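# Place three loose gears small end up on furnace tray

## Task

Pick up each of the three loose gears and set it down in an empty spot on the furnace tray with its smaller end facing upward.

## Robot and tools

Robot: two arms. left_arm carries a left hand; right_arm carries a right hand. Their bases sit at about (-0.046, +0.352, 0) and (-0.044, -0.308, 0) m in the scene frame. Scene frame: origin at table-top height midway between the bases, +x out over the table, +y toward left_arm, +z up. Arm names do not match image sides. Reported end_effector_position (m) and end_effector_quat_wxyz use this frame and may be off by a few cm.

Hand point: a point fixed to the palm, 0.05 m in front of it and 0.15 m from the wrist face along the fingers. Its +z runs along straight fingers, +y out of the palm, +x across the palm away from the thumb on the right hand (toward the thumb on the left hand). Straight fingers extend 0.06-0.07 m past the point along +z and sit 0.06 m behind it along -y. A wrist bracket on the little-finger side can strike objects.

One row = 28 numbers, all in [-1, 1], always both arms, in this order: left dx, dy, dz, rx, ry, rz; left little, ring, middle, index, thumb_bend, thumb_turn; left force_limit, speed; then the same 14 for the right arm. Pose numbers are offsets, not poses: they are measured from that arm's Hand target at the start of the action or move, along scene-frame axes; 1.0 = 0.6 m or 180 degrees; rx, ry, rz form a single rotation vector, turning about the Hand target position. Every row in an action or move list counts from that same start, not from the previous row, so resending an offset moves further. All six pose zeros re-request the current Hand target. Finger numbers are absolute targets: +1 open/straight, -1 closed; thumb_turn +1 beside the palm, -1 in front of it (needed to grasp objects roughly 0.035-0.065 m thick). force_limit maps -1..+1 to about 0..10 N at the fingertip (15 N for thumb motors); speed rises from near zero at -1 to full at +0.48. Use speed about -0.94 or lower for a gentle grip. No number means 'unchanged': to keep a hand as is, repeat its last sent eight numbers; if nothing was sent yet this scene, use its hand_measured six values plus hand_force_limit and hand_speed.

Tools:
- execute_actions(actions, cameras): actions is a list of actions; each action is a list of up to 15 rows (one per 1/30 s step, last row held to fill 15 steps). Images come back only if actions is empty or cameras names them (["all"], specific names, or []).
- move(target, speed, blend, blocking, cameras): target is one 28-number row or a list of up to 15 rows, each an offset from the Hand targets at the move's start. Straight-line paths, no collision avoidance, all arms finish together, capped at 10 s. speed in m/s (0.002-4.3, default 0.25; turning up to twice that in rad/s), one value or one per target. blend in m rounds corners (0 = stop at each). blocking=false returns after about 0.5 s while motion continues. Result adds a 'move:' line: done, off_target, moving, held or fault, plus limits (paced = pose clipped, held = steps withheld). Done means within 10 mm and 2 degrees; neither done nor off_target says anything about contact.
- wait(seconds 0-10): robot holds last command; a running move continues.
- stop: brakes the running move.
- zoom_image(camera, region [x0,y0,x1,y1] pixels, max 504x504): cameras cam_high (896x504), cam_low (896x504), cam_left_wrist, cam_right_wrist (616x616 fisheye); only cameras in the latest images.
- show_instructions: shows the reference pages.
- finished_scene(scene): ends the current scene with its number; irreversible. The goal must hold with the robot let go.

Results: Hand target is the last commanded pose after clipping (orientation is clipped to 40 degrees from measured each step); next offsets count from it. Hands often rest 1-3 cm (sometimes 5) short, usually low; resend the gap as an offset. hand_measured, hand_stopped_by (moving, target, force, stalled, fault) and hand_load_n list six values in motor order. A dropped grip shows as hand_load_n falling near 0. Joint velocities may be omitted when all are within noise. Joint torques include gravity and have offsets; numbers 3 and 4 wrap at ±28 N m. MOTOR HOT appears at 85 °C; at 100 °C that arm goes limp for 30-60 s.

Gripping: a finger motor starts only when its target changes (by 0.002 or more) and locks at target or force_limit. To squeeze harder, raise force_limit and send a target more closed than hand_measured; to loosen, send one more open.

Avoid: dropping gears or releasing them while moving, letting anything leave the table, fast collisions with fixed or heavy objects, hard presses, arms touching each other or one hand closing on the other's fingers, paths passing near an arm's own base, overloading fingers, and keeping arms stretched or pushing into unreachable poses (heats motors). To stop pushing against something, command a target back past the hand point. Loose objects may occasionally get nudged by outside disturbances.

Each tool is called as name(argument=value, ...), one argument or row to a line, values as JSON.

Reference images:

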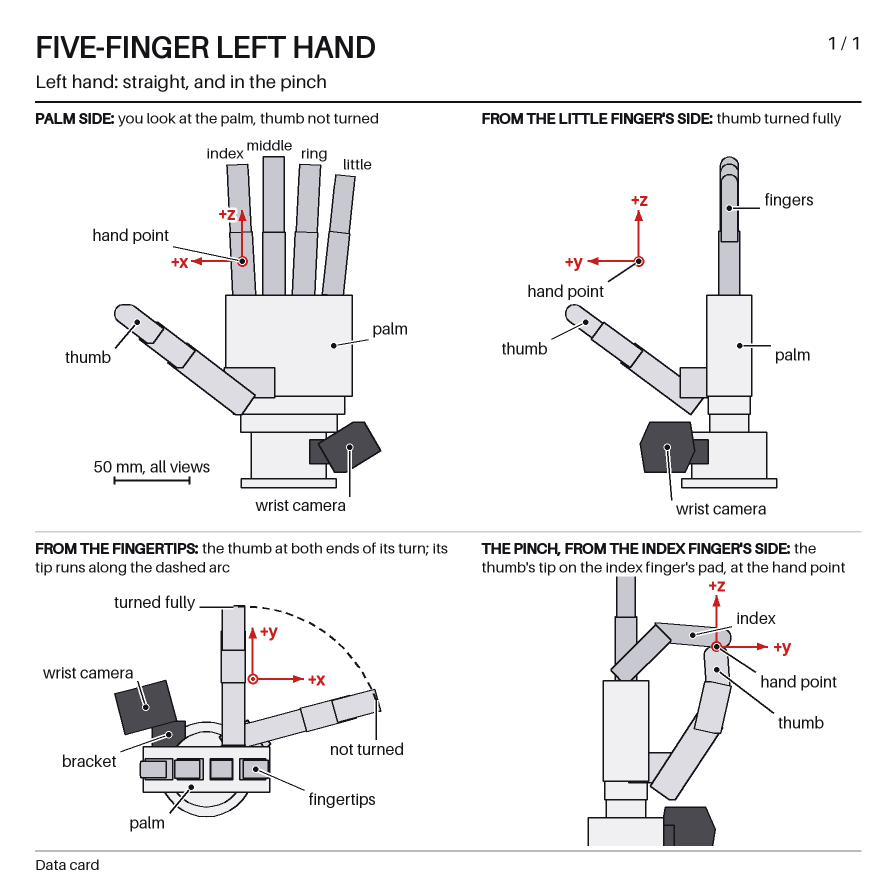

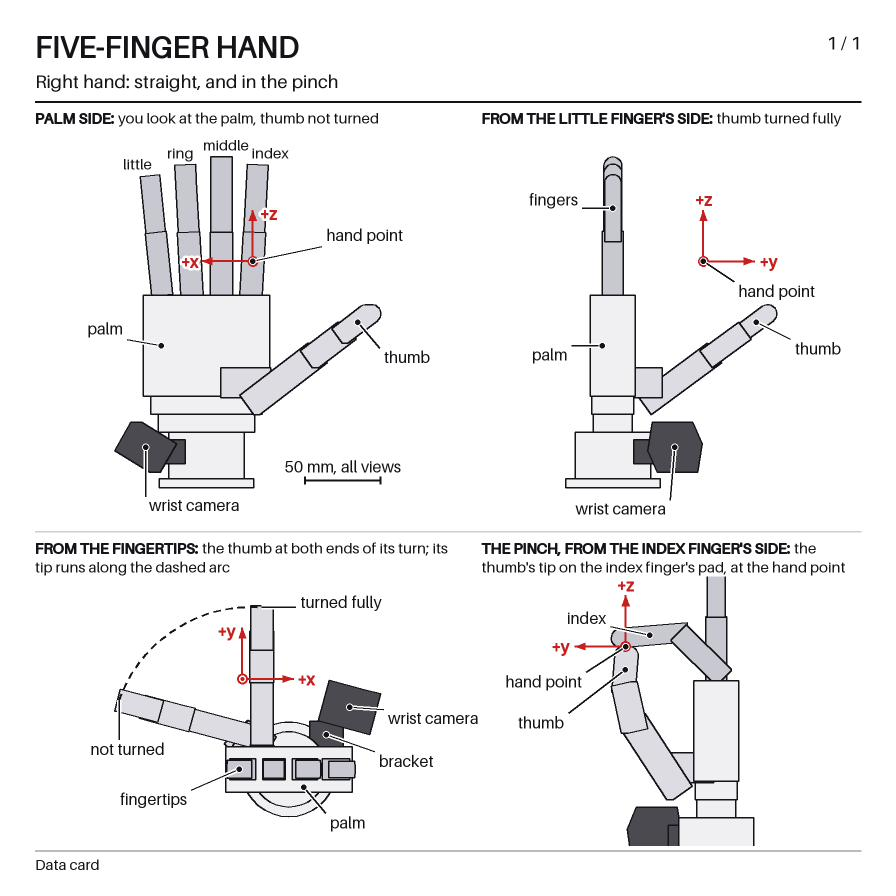

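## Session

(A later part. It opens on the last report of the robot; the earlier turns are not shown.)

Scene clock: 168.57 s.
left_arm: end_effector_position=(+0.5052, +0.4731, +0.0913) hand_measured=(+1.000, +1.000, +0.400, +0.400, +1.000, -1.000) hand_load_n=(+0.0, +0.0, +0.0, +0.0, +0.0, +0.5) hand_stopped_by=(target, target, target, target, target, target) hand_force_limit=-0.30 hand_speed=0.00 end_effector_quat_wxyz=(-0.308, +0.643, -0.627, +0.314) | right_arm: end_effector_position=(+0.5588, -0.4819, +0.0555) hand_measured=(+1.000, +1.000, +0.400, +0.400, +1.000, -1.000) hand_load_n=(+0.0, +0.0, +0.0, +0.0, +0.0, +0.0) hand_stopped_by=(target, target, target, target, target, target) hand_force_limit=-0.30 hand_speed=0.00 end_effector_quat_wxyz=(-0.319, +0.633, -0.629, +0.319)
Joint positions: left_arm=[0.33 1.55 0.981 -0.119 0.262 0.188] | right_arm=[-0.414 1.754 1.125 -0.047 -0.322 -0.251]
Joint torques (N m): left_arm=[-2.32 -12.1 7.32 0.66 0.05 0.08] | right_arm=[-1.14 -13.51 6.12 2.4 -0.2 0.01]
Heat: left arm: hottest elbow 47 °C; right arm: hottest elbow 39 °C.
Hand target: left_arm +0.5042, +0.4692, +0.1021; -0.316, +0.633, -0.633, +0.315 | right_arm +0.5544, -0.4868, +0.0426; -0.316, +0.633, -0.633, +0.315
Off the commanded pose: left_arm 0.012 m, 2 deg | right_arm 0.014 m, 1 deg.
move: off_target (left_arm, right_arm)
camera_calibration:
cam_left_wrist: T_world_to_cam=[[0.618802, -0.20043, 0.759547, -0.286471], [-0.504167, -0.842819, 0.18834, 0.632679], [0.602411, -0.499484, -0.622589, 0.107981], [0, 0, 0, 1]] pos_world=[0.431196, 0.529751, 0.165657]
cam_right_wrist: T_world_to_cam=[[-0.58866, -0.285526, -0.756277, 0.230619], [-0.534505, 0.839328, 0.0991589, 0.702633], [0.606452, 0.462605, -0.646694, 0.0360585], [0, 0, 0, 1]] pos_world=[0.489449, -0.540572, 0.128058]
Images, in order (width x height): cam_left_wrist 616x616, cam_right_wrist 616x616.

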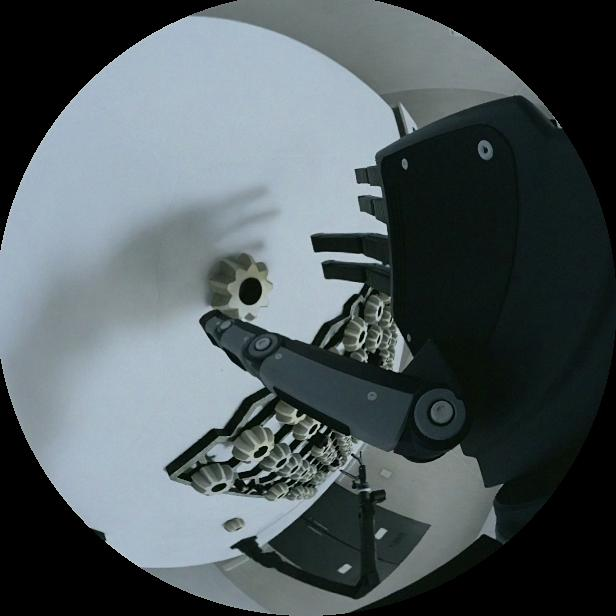

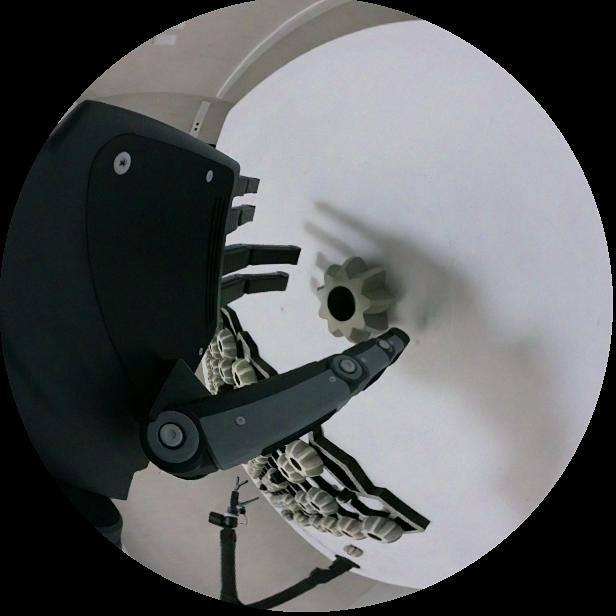

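move(
  target=[-0.006, -0.013, -0.052, 0,0,0, 1,1,0.4,0.4,1,-1,-0.3,0, -0.004,0,-0.018,0,0,0,1,1,0.4,0.4,1,-1,-0.3,0],
  speed=0.1,
  cameras=["cam_left_wrist","cam_right_wrist"],
)

zoom_image(
  camera="cam_right_wrist",
  region=[220, 220, 440, 440],
)

zoom_image(
  camera="cam_left_wrist",
  region=[170, 220, 390, 440],
)

Scene clock: 185.13 s.
left_arm: end_effector_position=(+0.4986, +0.4644, +0.0757) hand_measured=(+1.000, +1.000, +0.400, +0.400, +1.000, -1.000) hand_load_n=(+0.0, +0.0, +0.0, +0.0, +0.0, +0.0) hand_stopped_by=(target, target, target, target, target, target) hand_force_limit=-0.30 hand_speed=0.00 end_effector_quat_wxyz=(-0.314, +0.638, -0.629, +0.315) | right_arm: end_effector_position=(+0.5568, -0.4824, +0.0456) hand_measured=(+1.000, +1.000, +0.400, +0.400, +1.000, -1.000) hand_load_n=(+0.0, +0.0, +0.0, +0.0, +0.0, +0.0) hand_stopped_by=(target, target, target, target, target, target) hand_force_limit=-0.30 hand_speed=0.00 end_effector_quat_wxyz=(-0.319, +0.633, -0.629, +0.319)
Joint positions: left_arm=[0.316 1.55 0.925 -0.049 0.252 0.189] | right_arm=[-0.416 1.767 1.11 -0.018 -0.323 -0.251]
Joint torques (N m): left_arm=[-2.26 -9.41 7.05 1.51 0.04 0.01] | right_arm=[-1.14 -13.39 5.96 2.41 -0.2 0]
Heat: left arm: hottest elbow 46 °C; right arm: hottest elbow 39 °C.
Hand target: left_arm +0.5006, +0.4613, +0.0710; -0.316, +0.633, -0.633, +0.315 | right_arm +0.5520, -0.4868, +0.0318; -0.316, +0.633, -0.633, +0.315
Off the commanded pose: left_arm 0.006 m, 1 deg | right_arm 0.015 m, 1 deg.
move: off_target (right_arm)
camera_calibration:
cam_left_wrist: T_world_to_cam=[[0.608432, -0.213082, 0.764465, -0.261576], [-0.511681, -0.841651, 0.172647, 0.629291], [0.606624, -0.496206, -0.621117, 0.094217], [0, 0, 0, 1]] pos_world=[0.423993, 0.520657, 0.149841]
cam_right_wrist: T_world_to_cam=[[-0.587909, -0.284523, -0.757238, 0.22192], [-0.533712, 0.839876, 0.0987927, 0.7028], [0.607877, 0.462228, -0.645624, 0.0299596], [0, 0, 0, 1]] pos_world=[0.487349, -0.540972, 0.117957]
Images, in order (width x height): cam_left_wrist 616x616, cam_right_wrist 616x616.

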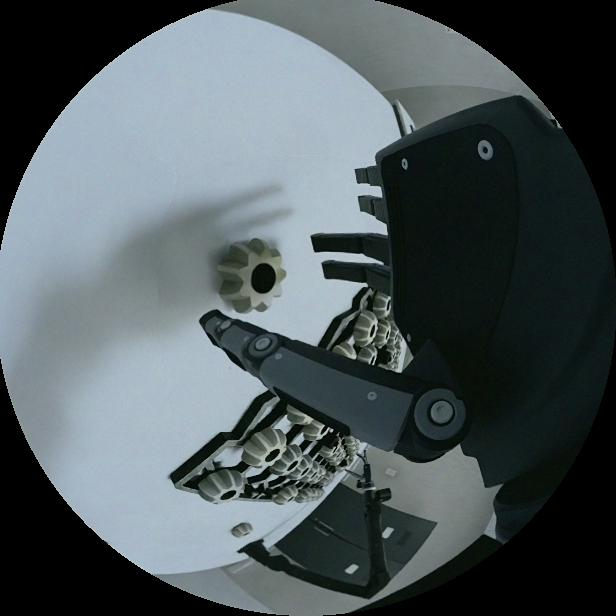

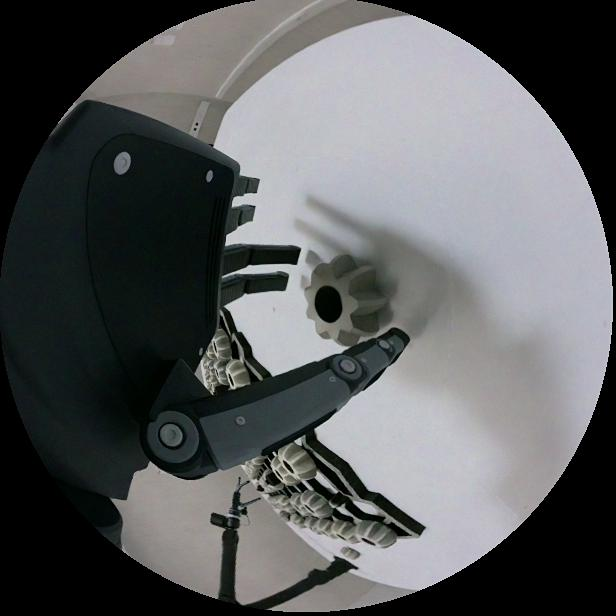

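Scaled by 2.291 from the camera's 616x616 image, which has a finer 880x880 frame.

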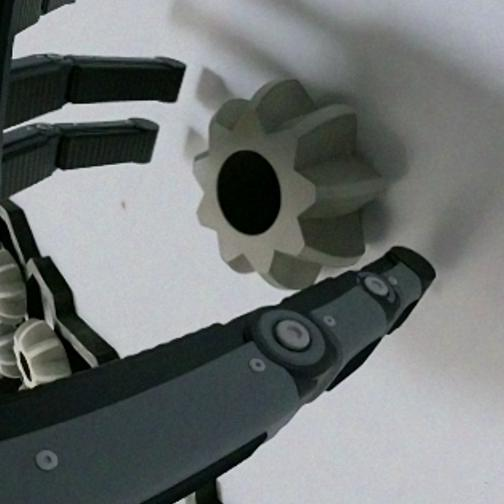

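Scaled by 2.291 from the camera's 616x616 image, which has a finer 880x880 frame.

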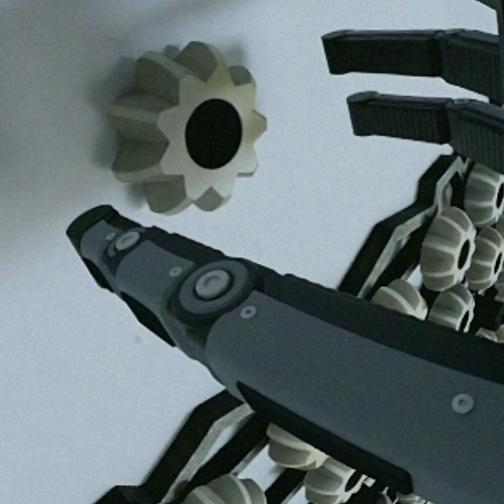

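move(
  target=[0.003, 0.003, -0.043, 0,0,0, 1,1,0.4,0.4,1,-1,-0.3,0, 0,0,-0.016,0,0,0,1,1,0.4,0.4,1,-1,-0.3,0],
  speed=0.06,
  cameras=["cam_left_wrist","cam_right_wrist"],
)

zoom_image(
  camera="cam_right_wrist",
  region=[220, 220, 440, 440],
)

zoom_image(
  camera="cam_left_wrist",
  region=[170, 220, 390, 440],
)

Scene clock: 196.20 s.
left_arm: end_effector_position=(+0.5006, +0.4651, +0.0496) hand_measured=(+1.000, +1.000, +0.400, +0.400, +1.000, -1.000) hand_load_n=(+0.0, +0.0, +0.0, +0.0, +0.0, +0.0) hand_stopped_by=(target, target, target, target, target, target) hand_force_limit=-0.30 hand_speed=0.00 end_effector_quat_wxyz=(-0.314, +0.638, -0.629, +0.314) | right_arm: end_effector_position=(+0.5569, -0.4824, +0.0358) hand_measured=(+1.000, +1.000, +0.400, +0.400, +1.000, -1.000) hand_load_n=(+0.0, +0.0, +0.0, +0.0, +0.0, +0.0) hand_stopped_by=(target, target, target, target, target, target) hand_force_limit=-0.30 hand_speed=0.00 end_effector_quat_wxyz=(-0.319, +0.633, -0.629, +0.319)
Joint positions: left_arm=[0.316 1.602 0.903 0.024 0.251 0.189] | right_arm=[-0.416 1.783 1.102 0.006 -0.323 -0.251]
Joint torques (N m): left_arm=[-2.08 -9.64 6.78 1.5 0.15 0.02] | right_arm=[-1.08 -13.51 5.87 2.41 -0.2 0]
Heat: left arm: hottest elbow 46 °C; right arm: hottest elbow 38 °C.
Hand target: left_arm +0.5024, +0.4631, +0.0452; -0.316, +0.633, -0.633, +0.315 | right_arm +0.5519, -0.4868, +0.0223; -0.316, +0.633, -0.633, +0.315
Off the commanded pose: left_arm 0.005 m, 1 deg | right_arm 0.015 m, 1 deg.
move: off_target (right_arm)
camera_calibration:
cam_left_wrist: T_world_to_cam=[[0.60914, -0.212922, 0.763945, -0.24309], [-0.511293, -0.841801, 0.173063, 0.635253], [0.606241, -0.496019, -0.621641, 0.0773335], [0, 0, 0, 1]] pos_world=[0.425994, 0.521356, 0.123842]
cam_right_wrist: T_world_to_cam=[[-0.588162, -0.284469, -0.757062, 0.214663], [-0.5337, 0.839853, 0.099054, 0.703859], [0.607643, 0.462304, -0.64579, 0.0237912], [0, 0, 0, 1]] pos_world=[0.487449, -0.541072, 0.108158]
Images, in order (width x height): cam_left_wrist 616x616, cam_right_wrist 616x616.

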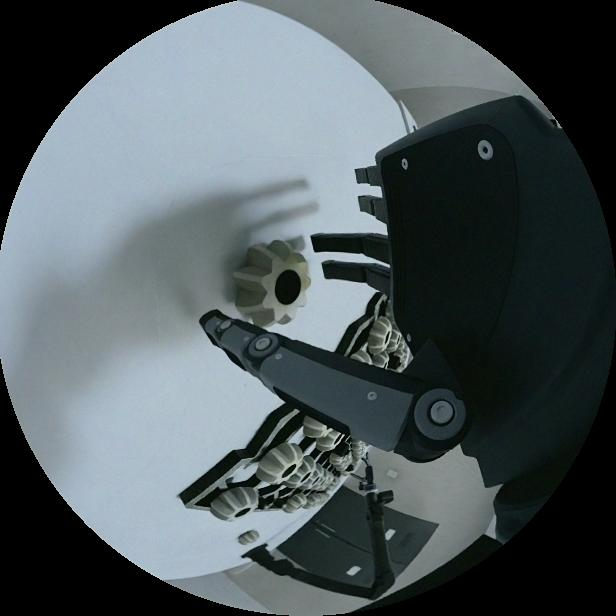

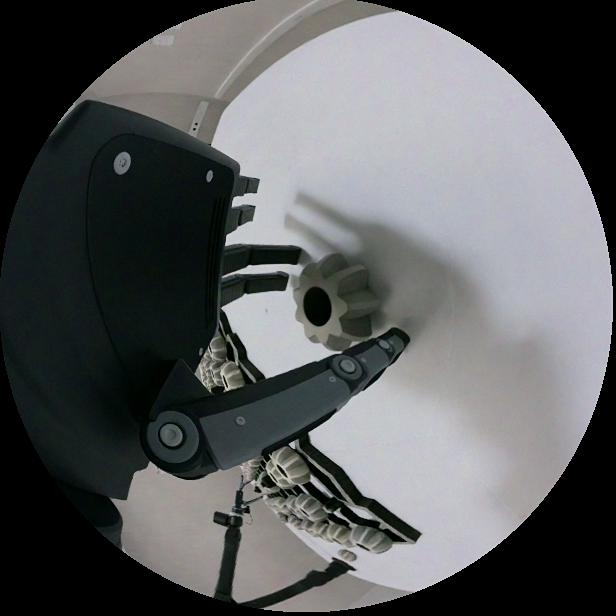

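Scaled by 2.291 from the camera's 616x616 image, which has a finer 880x880 frame.

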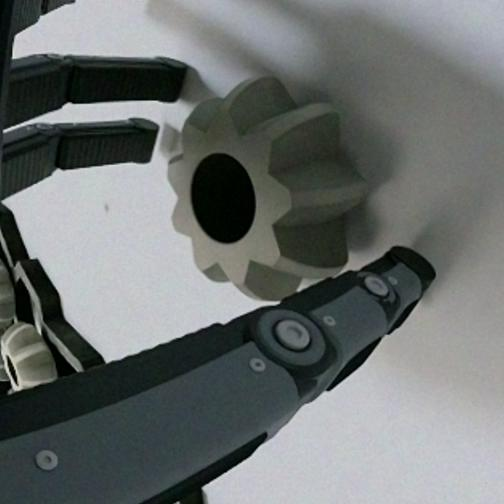

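Scaled by 2.291 from the camera's 616x616 image, which has a finer 880x880 frame.

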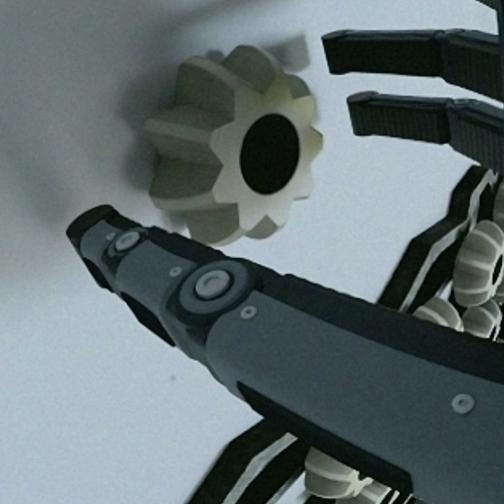

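move(
  target=[0, 0, -0.0165, 0,0,0, 1,1,0.4,0.4,1,-1,-0.3,0, 0,0,0,0,0,0,1,1,-0.1,-0.1,0.4,-1,-0.3,-0.9],
  speed=0.06,
  cameras=["cam_left_wrist","cam_right_wrist"],
)

zoom_image(
  camera="cam_right_wrist",
  region=[220, 220, 440, 440],
)

zoom_image(
  camera="cam_left_wrist",
  region=[170, 220, 390, 440],
)

Scene clock: 206.83 s.
left_arm: end_effector_position=(+0.5016, +0.4655, +0.0425) hand_measured=(+1.000, +1.000, +0.400, +0.400, +1.000, -1.000) hand_load_n=(+0.0, +0.0, +0.0, +0.0, +0.0, +0.0) hand_stopped_by=(target, target, target, target, target, target) hand_force_limit=-0.30 hand_speed=0.00 end_effector_quat_wxyz=(-0.316, +0.637, -0.629, +0.316) | right_arm: end_effector_position=(+0.5574, -0.4825, +0.0360) hand_measured=(+1.000, +1.000, +0.086, +0.104, +0.842, -1.000) hand_load_n=(+0.0, +0.0, +3.5, +3.0, +6.5, +1.0) hand_stopped_by=(target, target, force, force, force, target) hand_force_limit=-0.30 hand_speed=-0.90 end_effector_quat_wxyz=(-0.320, +0.633, -0.629, +0.320)
Joint positions: left_arm=[0.316 1.617 0.895 0.053 0.251 0.189] | right_arm=[-0.416 1.784 1.102 0.009 -0.324 -0.251]
Joint torques (N m): left_arm=[-2.08 -9.41 6.56 1.51 0.14 0.02] | right_arm=[-1.08 -13.51 5.85 2.3 -0.18 0]
Heat: left arm: hottest elbow 45 °C; right arm: hottest elbow 37 °C.
Hand target: left_arm +0.5023, +0.4631, +0.0351; -0.316, +0.633, -0.633, +0.315 | right_arm +0.5520, -0.4867, +0.0223; -0.316, +0.633, -0.633, +0.315
Off the commanded pose: left_arm 0.008 m, 1 deg | right_arm 0.015 m, 1 deg.
move: off_target (right_arm)
camera_calibration:
cam_left_wrist: T_world_to_cam=[[0.60521, -0.214239, 0.766696, -0.235768], [-0.5122, -0.842072, 0.169015, 0.638059], [0.609404, -0.494991, -0.619363, 0.0702529], [0, 0, 0, 1]] pos_world=[0.42669, 0.521555, 0.116433]
cam_right_wrist: T_world_to_cam=[[-0.586282, -0.285123, -0.758273, 0.213833], [-0.534356, 0.839624, 0.0974413, 0.704434], [0.608882, 0.462316, -0.644614, 0.0228868], [0, 0, 0, 1]] pos_world=[0.48785, -0.541072, 0.108256]
Images, in order (width x height): cam_left_wrist 616x616, cam_right_wrist 616x616.

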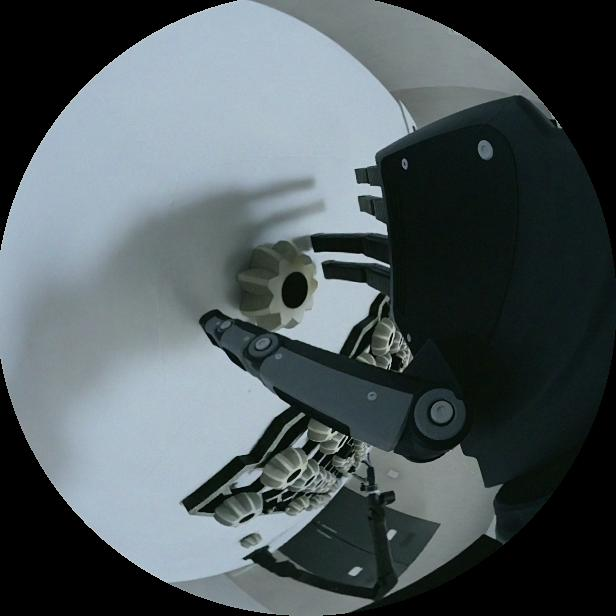

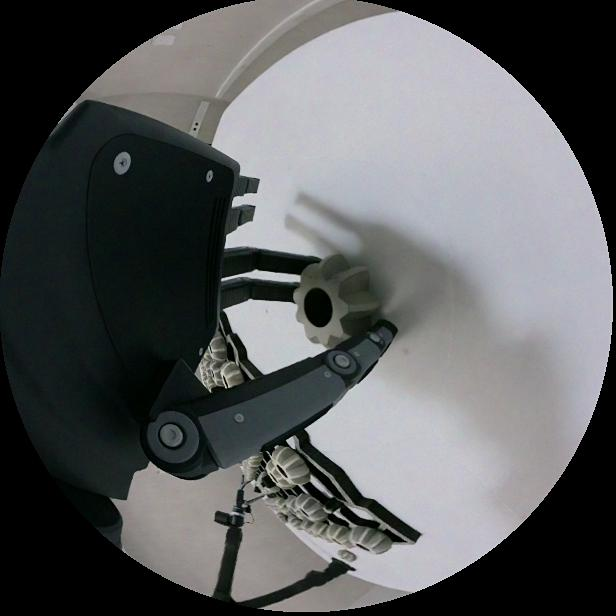

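Scaled by 2.291 from the camera's 616x616 image, which has a finer 880x880 frame.

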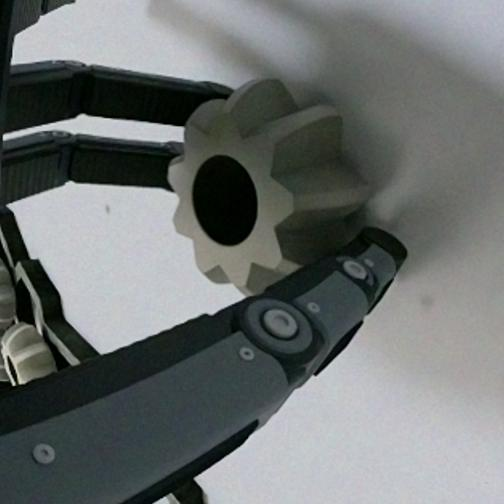

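Scaled by 2.291 from the camera's 616x616 image, which has a finer 880x880 frame.

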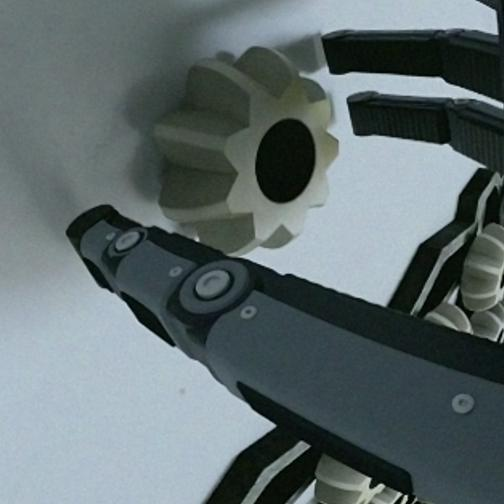

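move(
  target=[0, 0, 0, 0,0,0, 1,1,-0.1,-0.1,0.4,-1,-0.3,-0.9, 0,0,0.1667,0,0,0,1,1,-0.1,-0.1,0.4,-1,-0.3,-0.9],
  speed=0.08,
  cameras=["cam_left_wrist","cam_right_wrist"],
)

zoom_image(
  camera="cam_right_wrist",
  region=[220, 220, 440, 440],
)

zoom_image(
  camera="cam_left_wrist",
  region=[170, 220, 390, 440],
)

Scene clock: 215.73 s.
left_arm: end_effector_position=(+0.5023, +0.4657, +0.0430) hand_measured=(+1.000, +1.000, +0.040, +0.048, +0.824, -1.000) hand_load_n=(+0.0, +0.0, +5.0, +3.5, +8.0, +0.0) hand_stopped_by=(target, target, force, force, force, target) hand_force_limit=-0.30 hand_speed=-0.90 end_effector_quat_wxyz=(-0.318, +0.636, -0.628, +0.316) | right_arm: end_effector_position=(+0.5274, -0.4699, +0.0813) hand_measured=(+1.000, +1.000, +0.086, +0.104, +0.842, -1.000) hand_load_n=(+0.0, +0.0, +3.5, +3.0, +6.5, +1.0) hand_stopped_by=(target, target, force, force, force, target) hand_force_limit=-0.30 hand_speed=-0.90 end_effector_quat_wxyz=(-0.303, +0.640, -0.648, +0.279)
Joint positions: left_arm=[0.316 1.617 0.895 0.056 0.251 0.189] | right_arm=[-0.416 1.666 1.128 -0.232 -0.324 -0.251]
Joint torques (N m): left_arm=[-2.14 -9.41 6.56 1.39 0.14 0.03] | right_arm=[-1.08 -15.33 12.05 1.65 -0.18 0]
Motor temperatures (°C): left_arm=[30 31 44 27 29 30] | right_arm=[33 33 38 28 28 26]
Heat: left arm: hottest elbow 44 °C; right arm: hottest elbow 38 °C.
Hand target: left_arm +0.5024, +0.4631, +0.0351; -0.316, +0.633, -0.633, +0.315 | right_arm +0.5520, -0.4868, +0.1223; -0.316, +0.633, -0.633, +0.315
Off the commanded pose: left_arm 0.008 m, 1 deg | right_arm 0.051 m, 5 deg.
move: off_target (right_arm)
camera_calibration:
cam_left_wrist: T_world_to_cam=[[0.602739, -0.215077, 0.768406, -0.234899], [-0.512725, -0.842267, 0.166431, 0.639009], [0.611407, -0.494296, -0.617942, 0.068907], [0, 0, 0, 1]] pos_world=[0.427088, 0.521755, 0.116727]
cam_right_wrist: T_world_to_cam=[[-0.652518, -0.256743, -0.712953, 0.278707], [-0.521717, 0.834565, 0.176956, 0.65794], [0.549574, 0.487427, -0.678516, 0.11043], [0, 0, 0, 1]] pos_world=[0.46443, -0.531364, 0.157208]
Images, in order (width x height): cam_left_wrist 616x616, cam_right_wrist 616x616.

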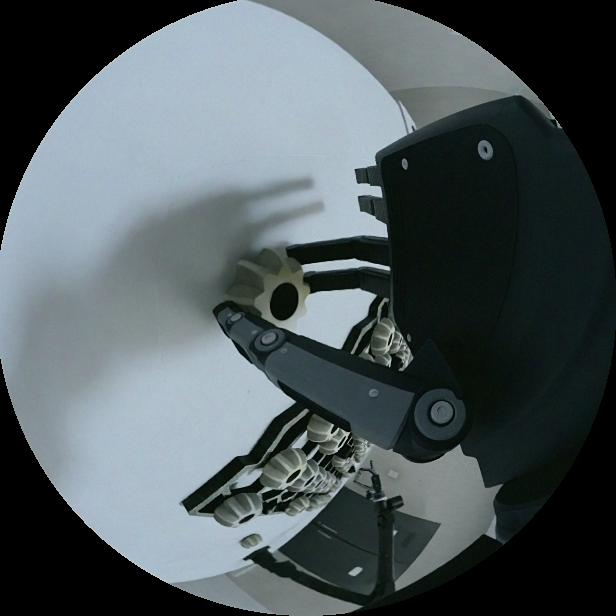

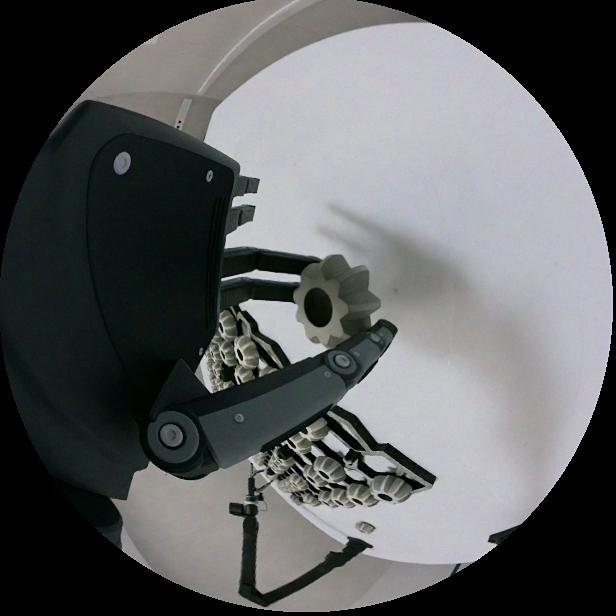

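Scaled by 2.291 from the camera's 616x616 image, which has a finer 880x880 frame.

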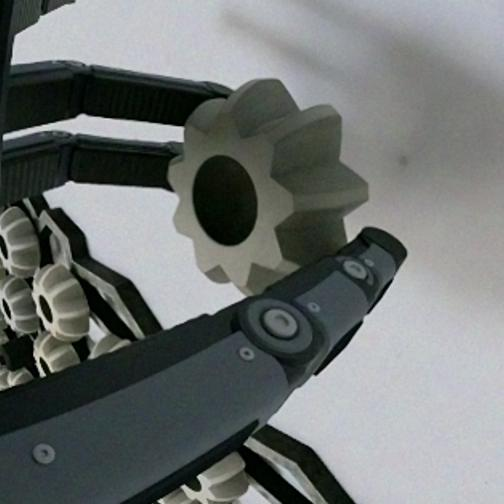

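Scaled by 2.291 from the camera's 616x616 image, which has a finer 880x880 frame.

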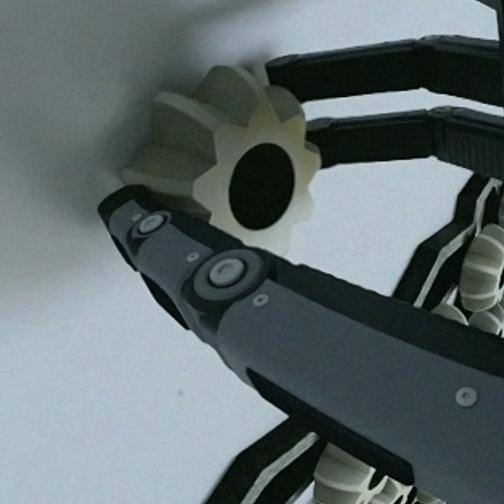

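move(
  target=[
    [0, 0, 0.2, 0,0,0, 1,1,-0.1,-0.1,0.4,-1,-0.3,-0.4, -0.033,0.033,0.1,0,0,0,-1,-1,-0.1,-0.1,0.4,-1,-0.3,-0.4],
    [-0.08, -0.08, 0.2, 0,0,0, -1,-1,-0.1,-0.1,0.4,-1,-0.3,-0.4, -0.2367,0.8447,0.0667,0,0,0,-1,-1,-0.1,-0.1,0.4,-1,-0.3,-0.4],
  ],
  speed=[0.12,0.2],
  blend=[0.03,0],
  cameras=["all"],
)

Scene clock: 242.73 s.
left_arm: end_effector_position=(+0.4560, +0.4203, +0.1472) hand_measured=(-1.000, -1.000, +0.040, +0.048, +0.822, -1.000) hand_load_n=(+0.0, +0.0, +0.0, +0.0, +0.0, +0.0) hand_stopped_by=(target, target, force, force, force, target) hand_force_limit=-0.30 hand_speed=-0.40 end_effector_quat_wxyz=(-0.312, +0.634, -0.637, +0.309) | right_arm: end_effector_position=(+0.3953, +0.0109, +0.1460) hand_measured=(-1.000, -0.154, +0.086, +0.104, +0.840, -1.000) hand_load_n=(+0.0, +0.0, +0.0, +0.0, +0.0, +0.0) hand_stopped_by=(target, force, force, force, force, target) hand_force_limit=-0.30 hand_speed=-0.40 end_effector_quat_wxyz=(-0.304, +0.644, -0.628, +0.314)
Joint positions: left_arm=[0.241 1.313 0.899 -0.263 0.193 0.161] | right_arm=[0.718 1.421 1.025 -0.417 0.556 0.48]
Joint torques (N m): left_arm=[-2.32 -9.17 7.79 0.87 0.02 -0.18] | right_arm=[-0.67 -9.99 11.29 1.16 0.47 0.14]
Heat: left arm: hottest elbow 43 °C; right arm: hottest elbow 41 °C.
Hand target: left_arm +0.4543, +0.4152, +0.1551; -0.316, +0.633, -0.633, +0.315 | right_arm +0.4098, +0.0200, +0.1622; -0.316, +0.633, -0.633, +0.315
Off the commanded pose: left_arm 0.010 m, 1 deg | right_arm 0.024 m, 2 deg.
move: off_target (right_arm)
camera_calibration:
cam_left_wrist: T_world_to_cam=[[0.615419, -0.229538, 0.754037, -0.2944], [-0.519107, -0.837914, 0.168606, 0.560488], [0.593117, -0.49519, -0.634823, 0.150262], [0, 0, 0, 1]] pos_world=[0.38301, 0.476473, 0.222877]
cam_right_wrist: T_world_to_cam=[[-0.608677, -0.305461, -0.732261, 0.348143], [-0.538394, 0.836928, 0.0984063, 0.194268], [0.58279, 0.454143, -0.673877, -0.020835], [0, 0, 0, 1]] pos_world=[0.328642, -0.0467817, 0.221774]

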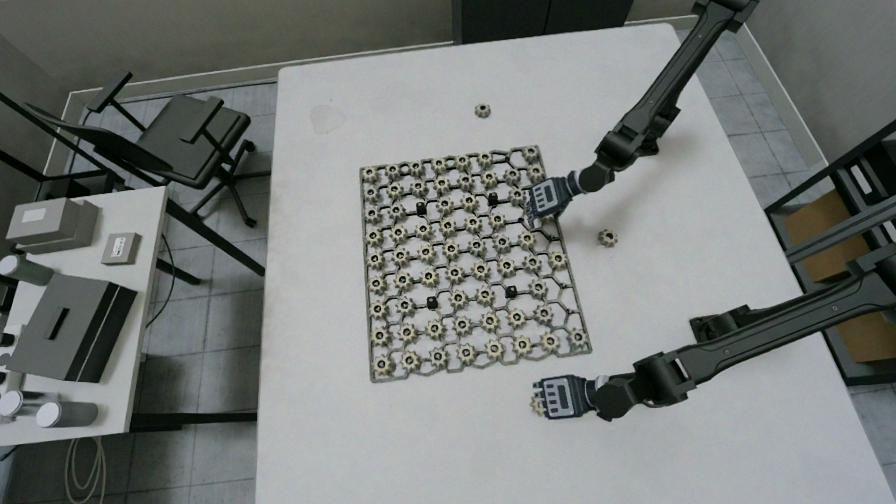

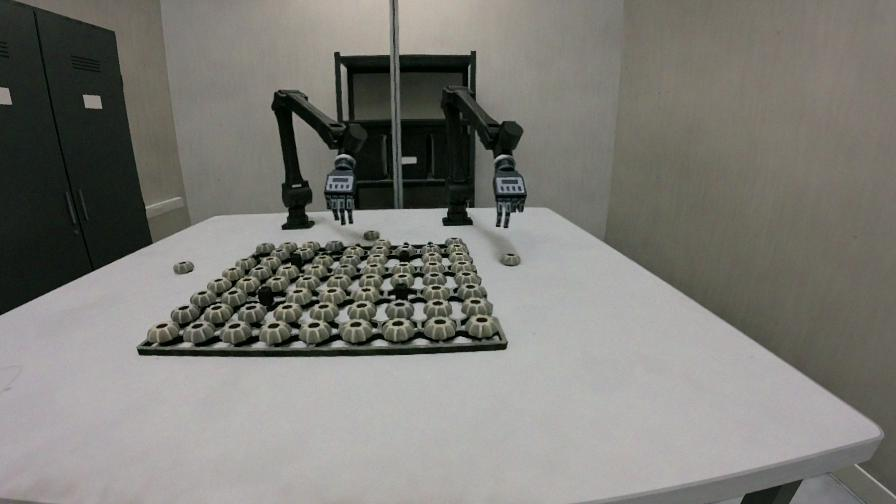

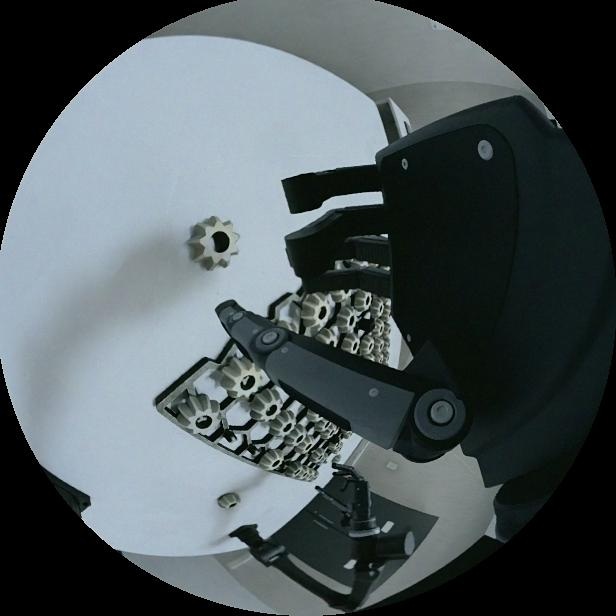

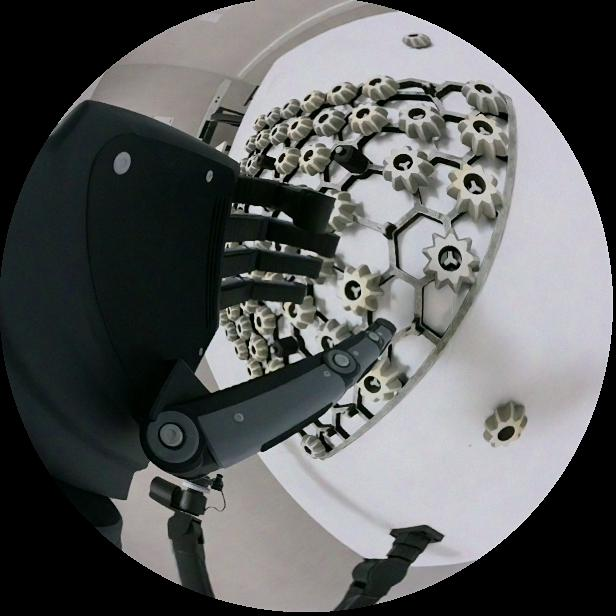

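zoom_image(
  camera="cam_high",
  region=[453, 85, 513, 135],
)

zoom_image(
  camera="cam_left_wrist",
  region=[170, 180, 390, 400],
)

zoom_image(
  camera="cam_right_wrist",
  region=[300, 60, 560, 320],
)

zoom_image(
  camera="cam_right_wrist",
  region=[260, 260, 480, 480],
)

zoom_image(
  camera="cam_high",
  region=[500, 350, 600, 430],
)

Scaled by 8.400.

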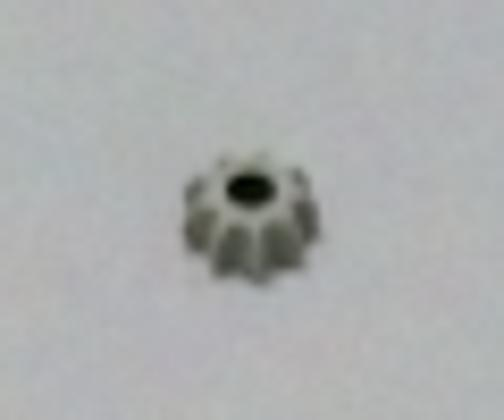

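Scaled by 2.291 from the camera's 616x616 image, which has a finer 880x880 frame.

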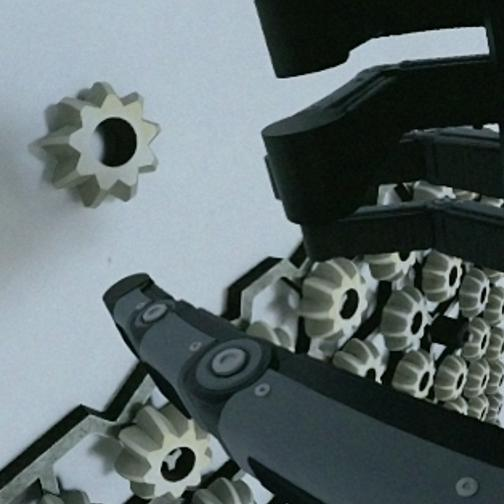

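Scaled by 1.938 from the camera's 616x616 image, which has a finer 880x880 frame.

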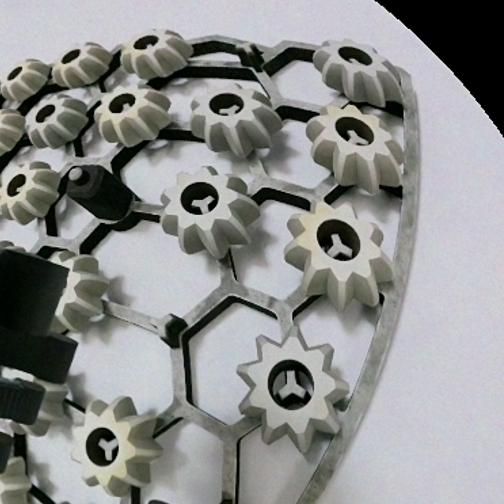

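Scaled by 2.291 from the camera's 616x616 image, which has a finer 880x880 frame.

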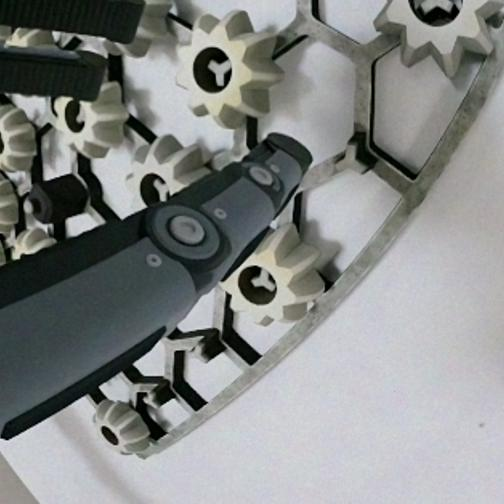

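Scaled by 5.040.

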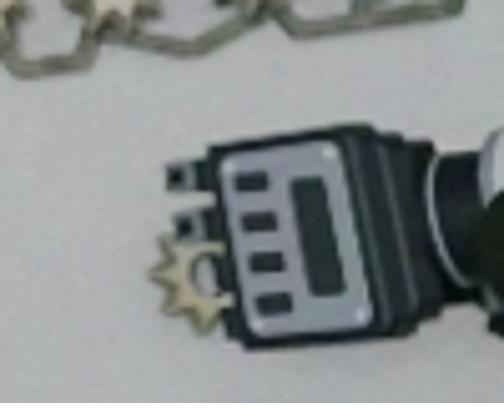

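move(
  target=[0.0217,0.053,-0.1, 0,0,0, 1,1,0.4,0.4,1,-1,-0.3,0, 0.112,-0.8817,-0.0787,0,0,0,1,1,0.4,0.4,1,-1,-0.3,0],
  speed=0.25,
  cameras=["cam_left_wrist","cam_right_wrist"],
)

zoom_image(
  camera="cam_right_wrist",
  region=[220, 220, 440, 440],
)

zoom_image(
  camera="cam_left_wrist",
  region=[170, 220, 390, 440],
)

Scene clock: 268.97 s.
left_arm: end_effector_position=(+0.4671, +0.4421, +0.1019) hand_measured=(+1.000, +1.000, +0.400, +0.400, +1.000, -1.000) hand_load_n=(+0.0, +0.0, +0.0, +0.0, +0.0, +0.0) hand_stopped_by=(target, target, target, target, target, target) hand_force_limit=-0.30 hand_speed=0.00 end_effector_quat_wxyz=(-0.313, +0.635, -0.630, +0.318) | right_arm: end_effector_position=(+0.4615, -0.5041, +0.1010) hand_measured=(+1.000, +1.000, +0.400, +0.400, +1.000, -1.000) hand_load_n=(+0.0, +0.0, +0.0, +0.0, +0.0, +0.0) hand_stopped_by=(target, target, target, target, target, target) hand_force_limit=-0.30 hand_speed=0.00 end_effector_quat_wxyz=(-0.313, +0.628, -0.644, +0.305)
Joint positions: left_arm=[0.292 1.417 0.858 -0.109 0.24 0.175] | right_arm=[-0.541 1.515 0.98 -0.205 -0.406 -0.32]
Joint torques (N m): left_arm=[-1.2 -7.59 7.3 1.51 0.27 0.09] | right_arm=[0.26 -11.05 10.69 1.32 -0.25 -0.06]
Motor temperatures (°C): left_arm=[30 31 43 27 29 30] | right_arm=[33 33 47 27 29 26]
Heat: left arm: hottest elbow 43 °C; right arm: hottest elbow 47 °C.
Hand target: left_arm +0.4674, +0.4468, +0.0951; -0.316, +0.633, -0.633, +0.315 | right_arm +0.4771, -0.5089, +0.1151; -0.316, +0.633, -0.633, +0.315
Off the commanded pose: left_arm 0.008 m, 1 deg | right_arm 0.021 m, 2 deg.
move: off_target (right_arm)
camera_calibration:
cam_left_wrist: T_world_to_cam=[[0.604664, -0.214931, 0.766933, -0.264881], [-0.517471, -0.838002, 0.173136, 0.591024], [0.605479, -0.501554, -0.617931, 0.121071], [0, 0, 0, 1]] pos_world=[0.392696, 0.499072, 0.175632]
cam_right_wrist: T_world_to_cam=[[-0.618636, -0.255462, -0.742986, 0.229045], [-0.512582, 0.847919, 0.135252, 0.65524], [0.595441, 0.464513, -0.655499, 0.141605], [0, 0, 0, 1]] pos_world=[0.393242, -0.562855, 0.174377]
Images, in order (width x height): cam_left_wrist 616x616, cam_right_wrist 616x616.

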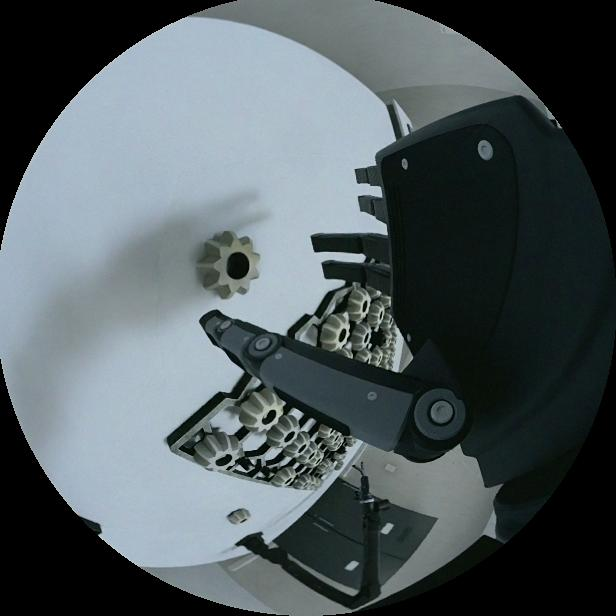

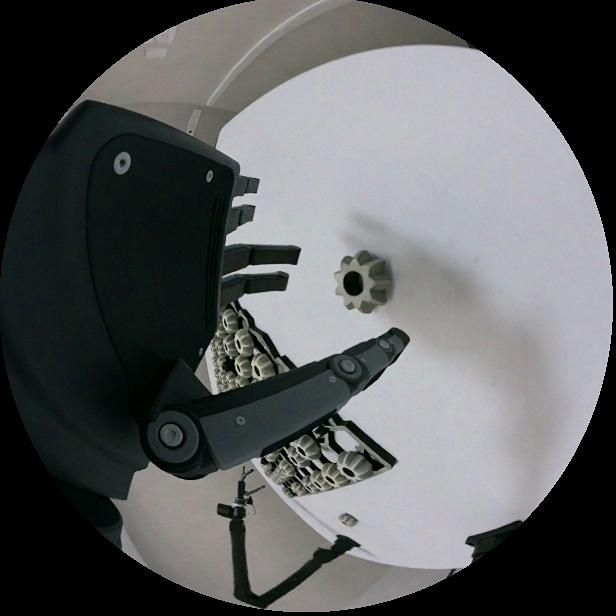

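Scaled by 2.291 from the camera's 616x616 image, which has a finer 880x880 frame.

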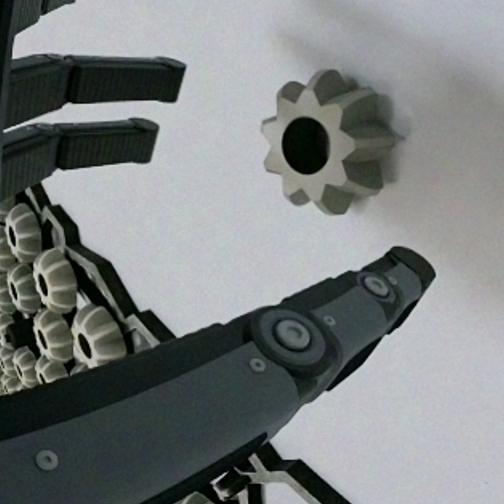

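Scaled by 2.291 from the camera's 616x616 image, which has a finer 880x880 frame.

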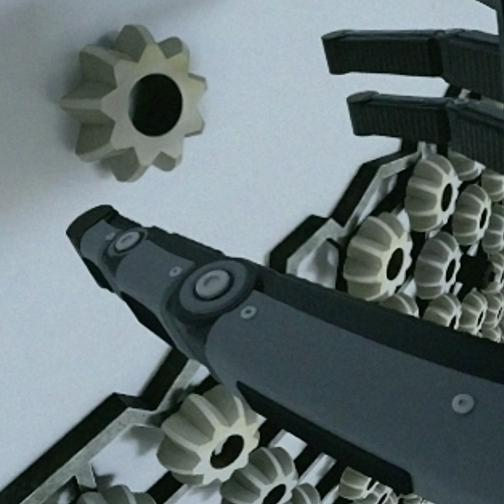

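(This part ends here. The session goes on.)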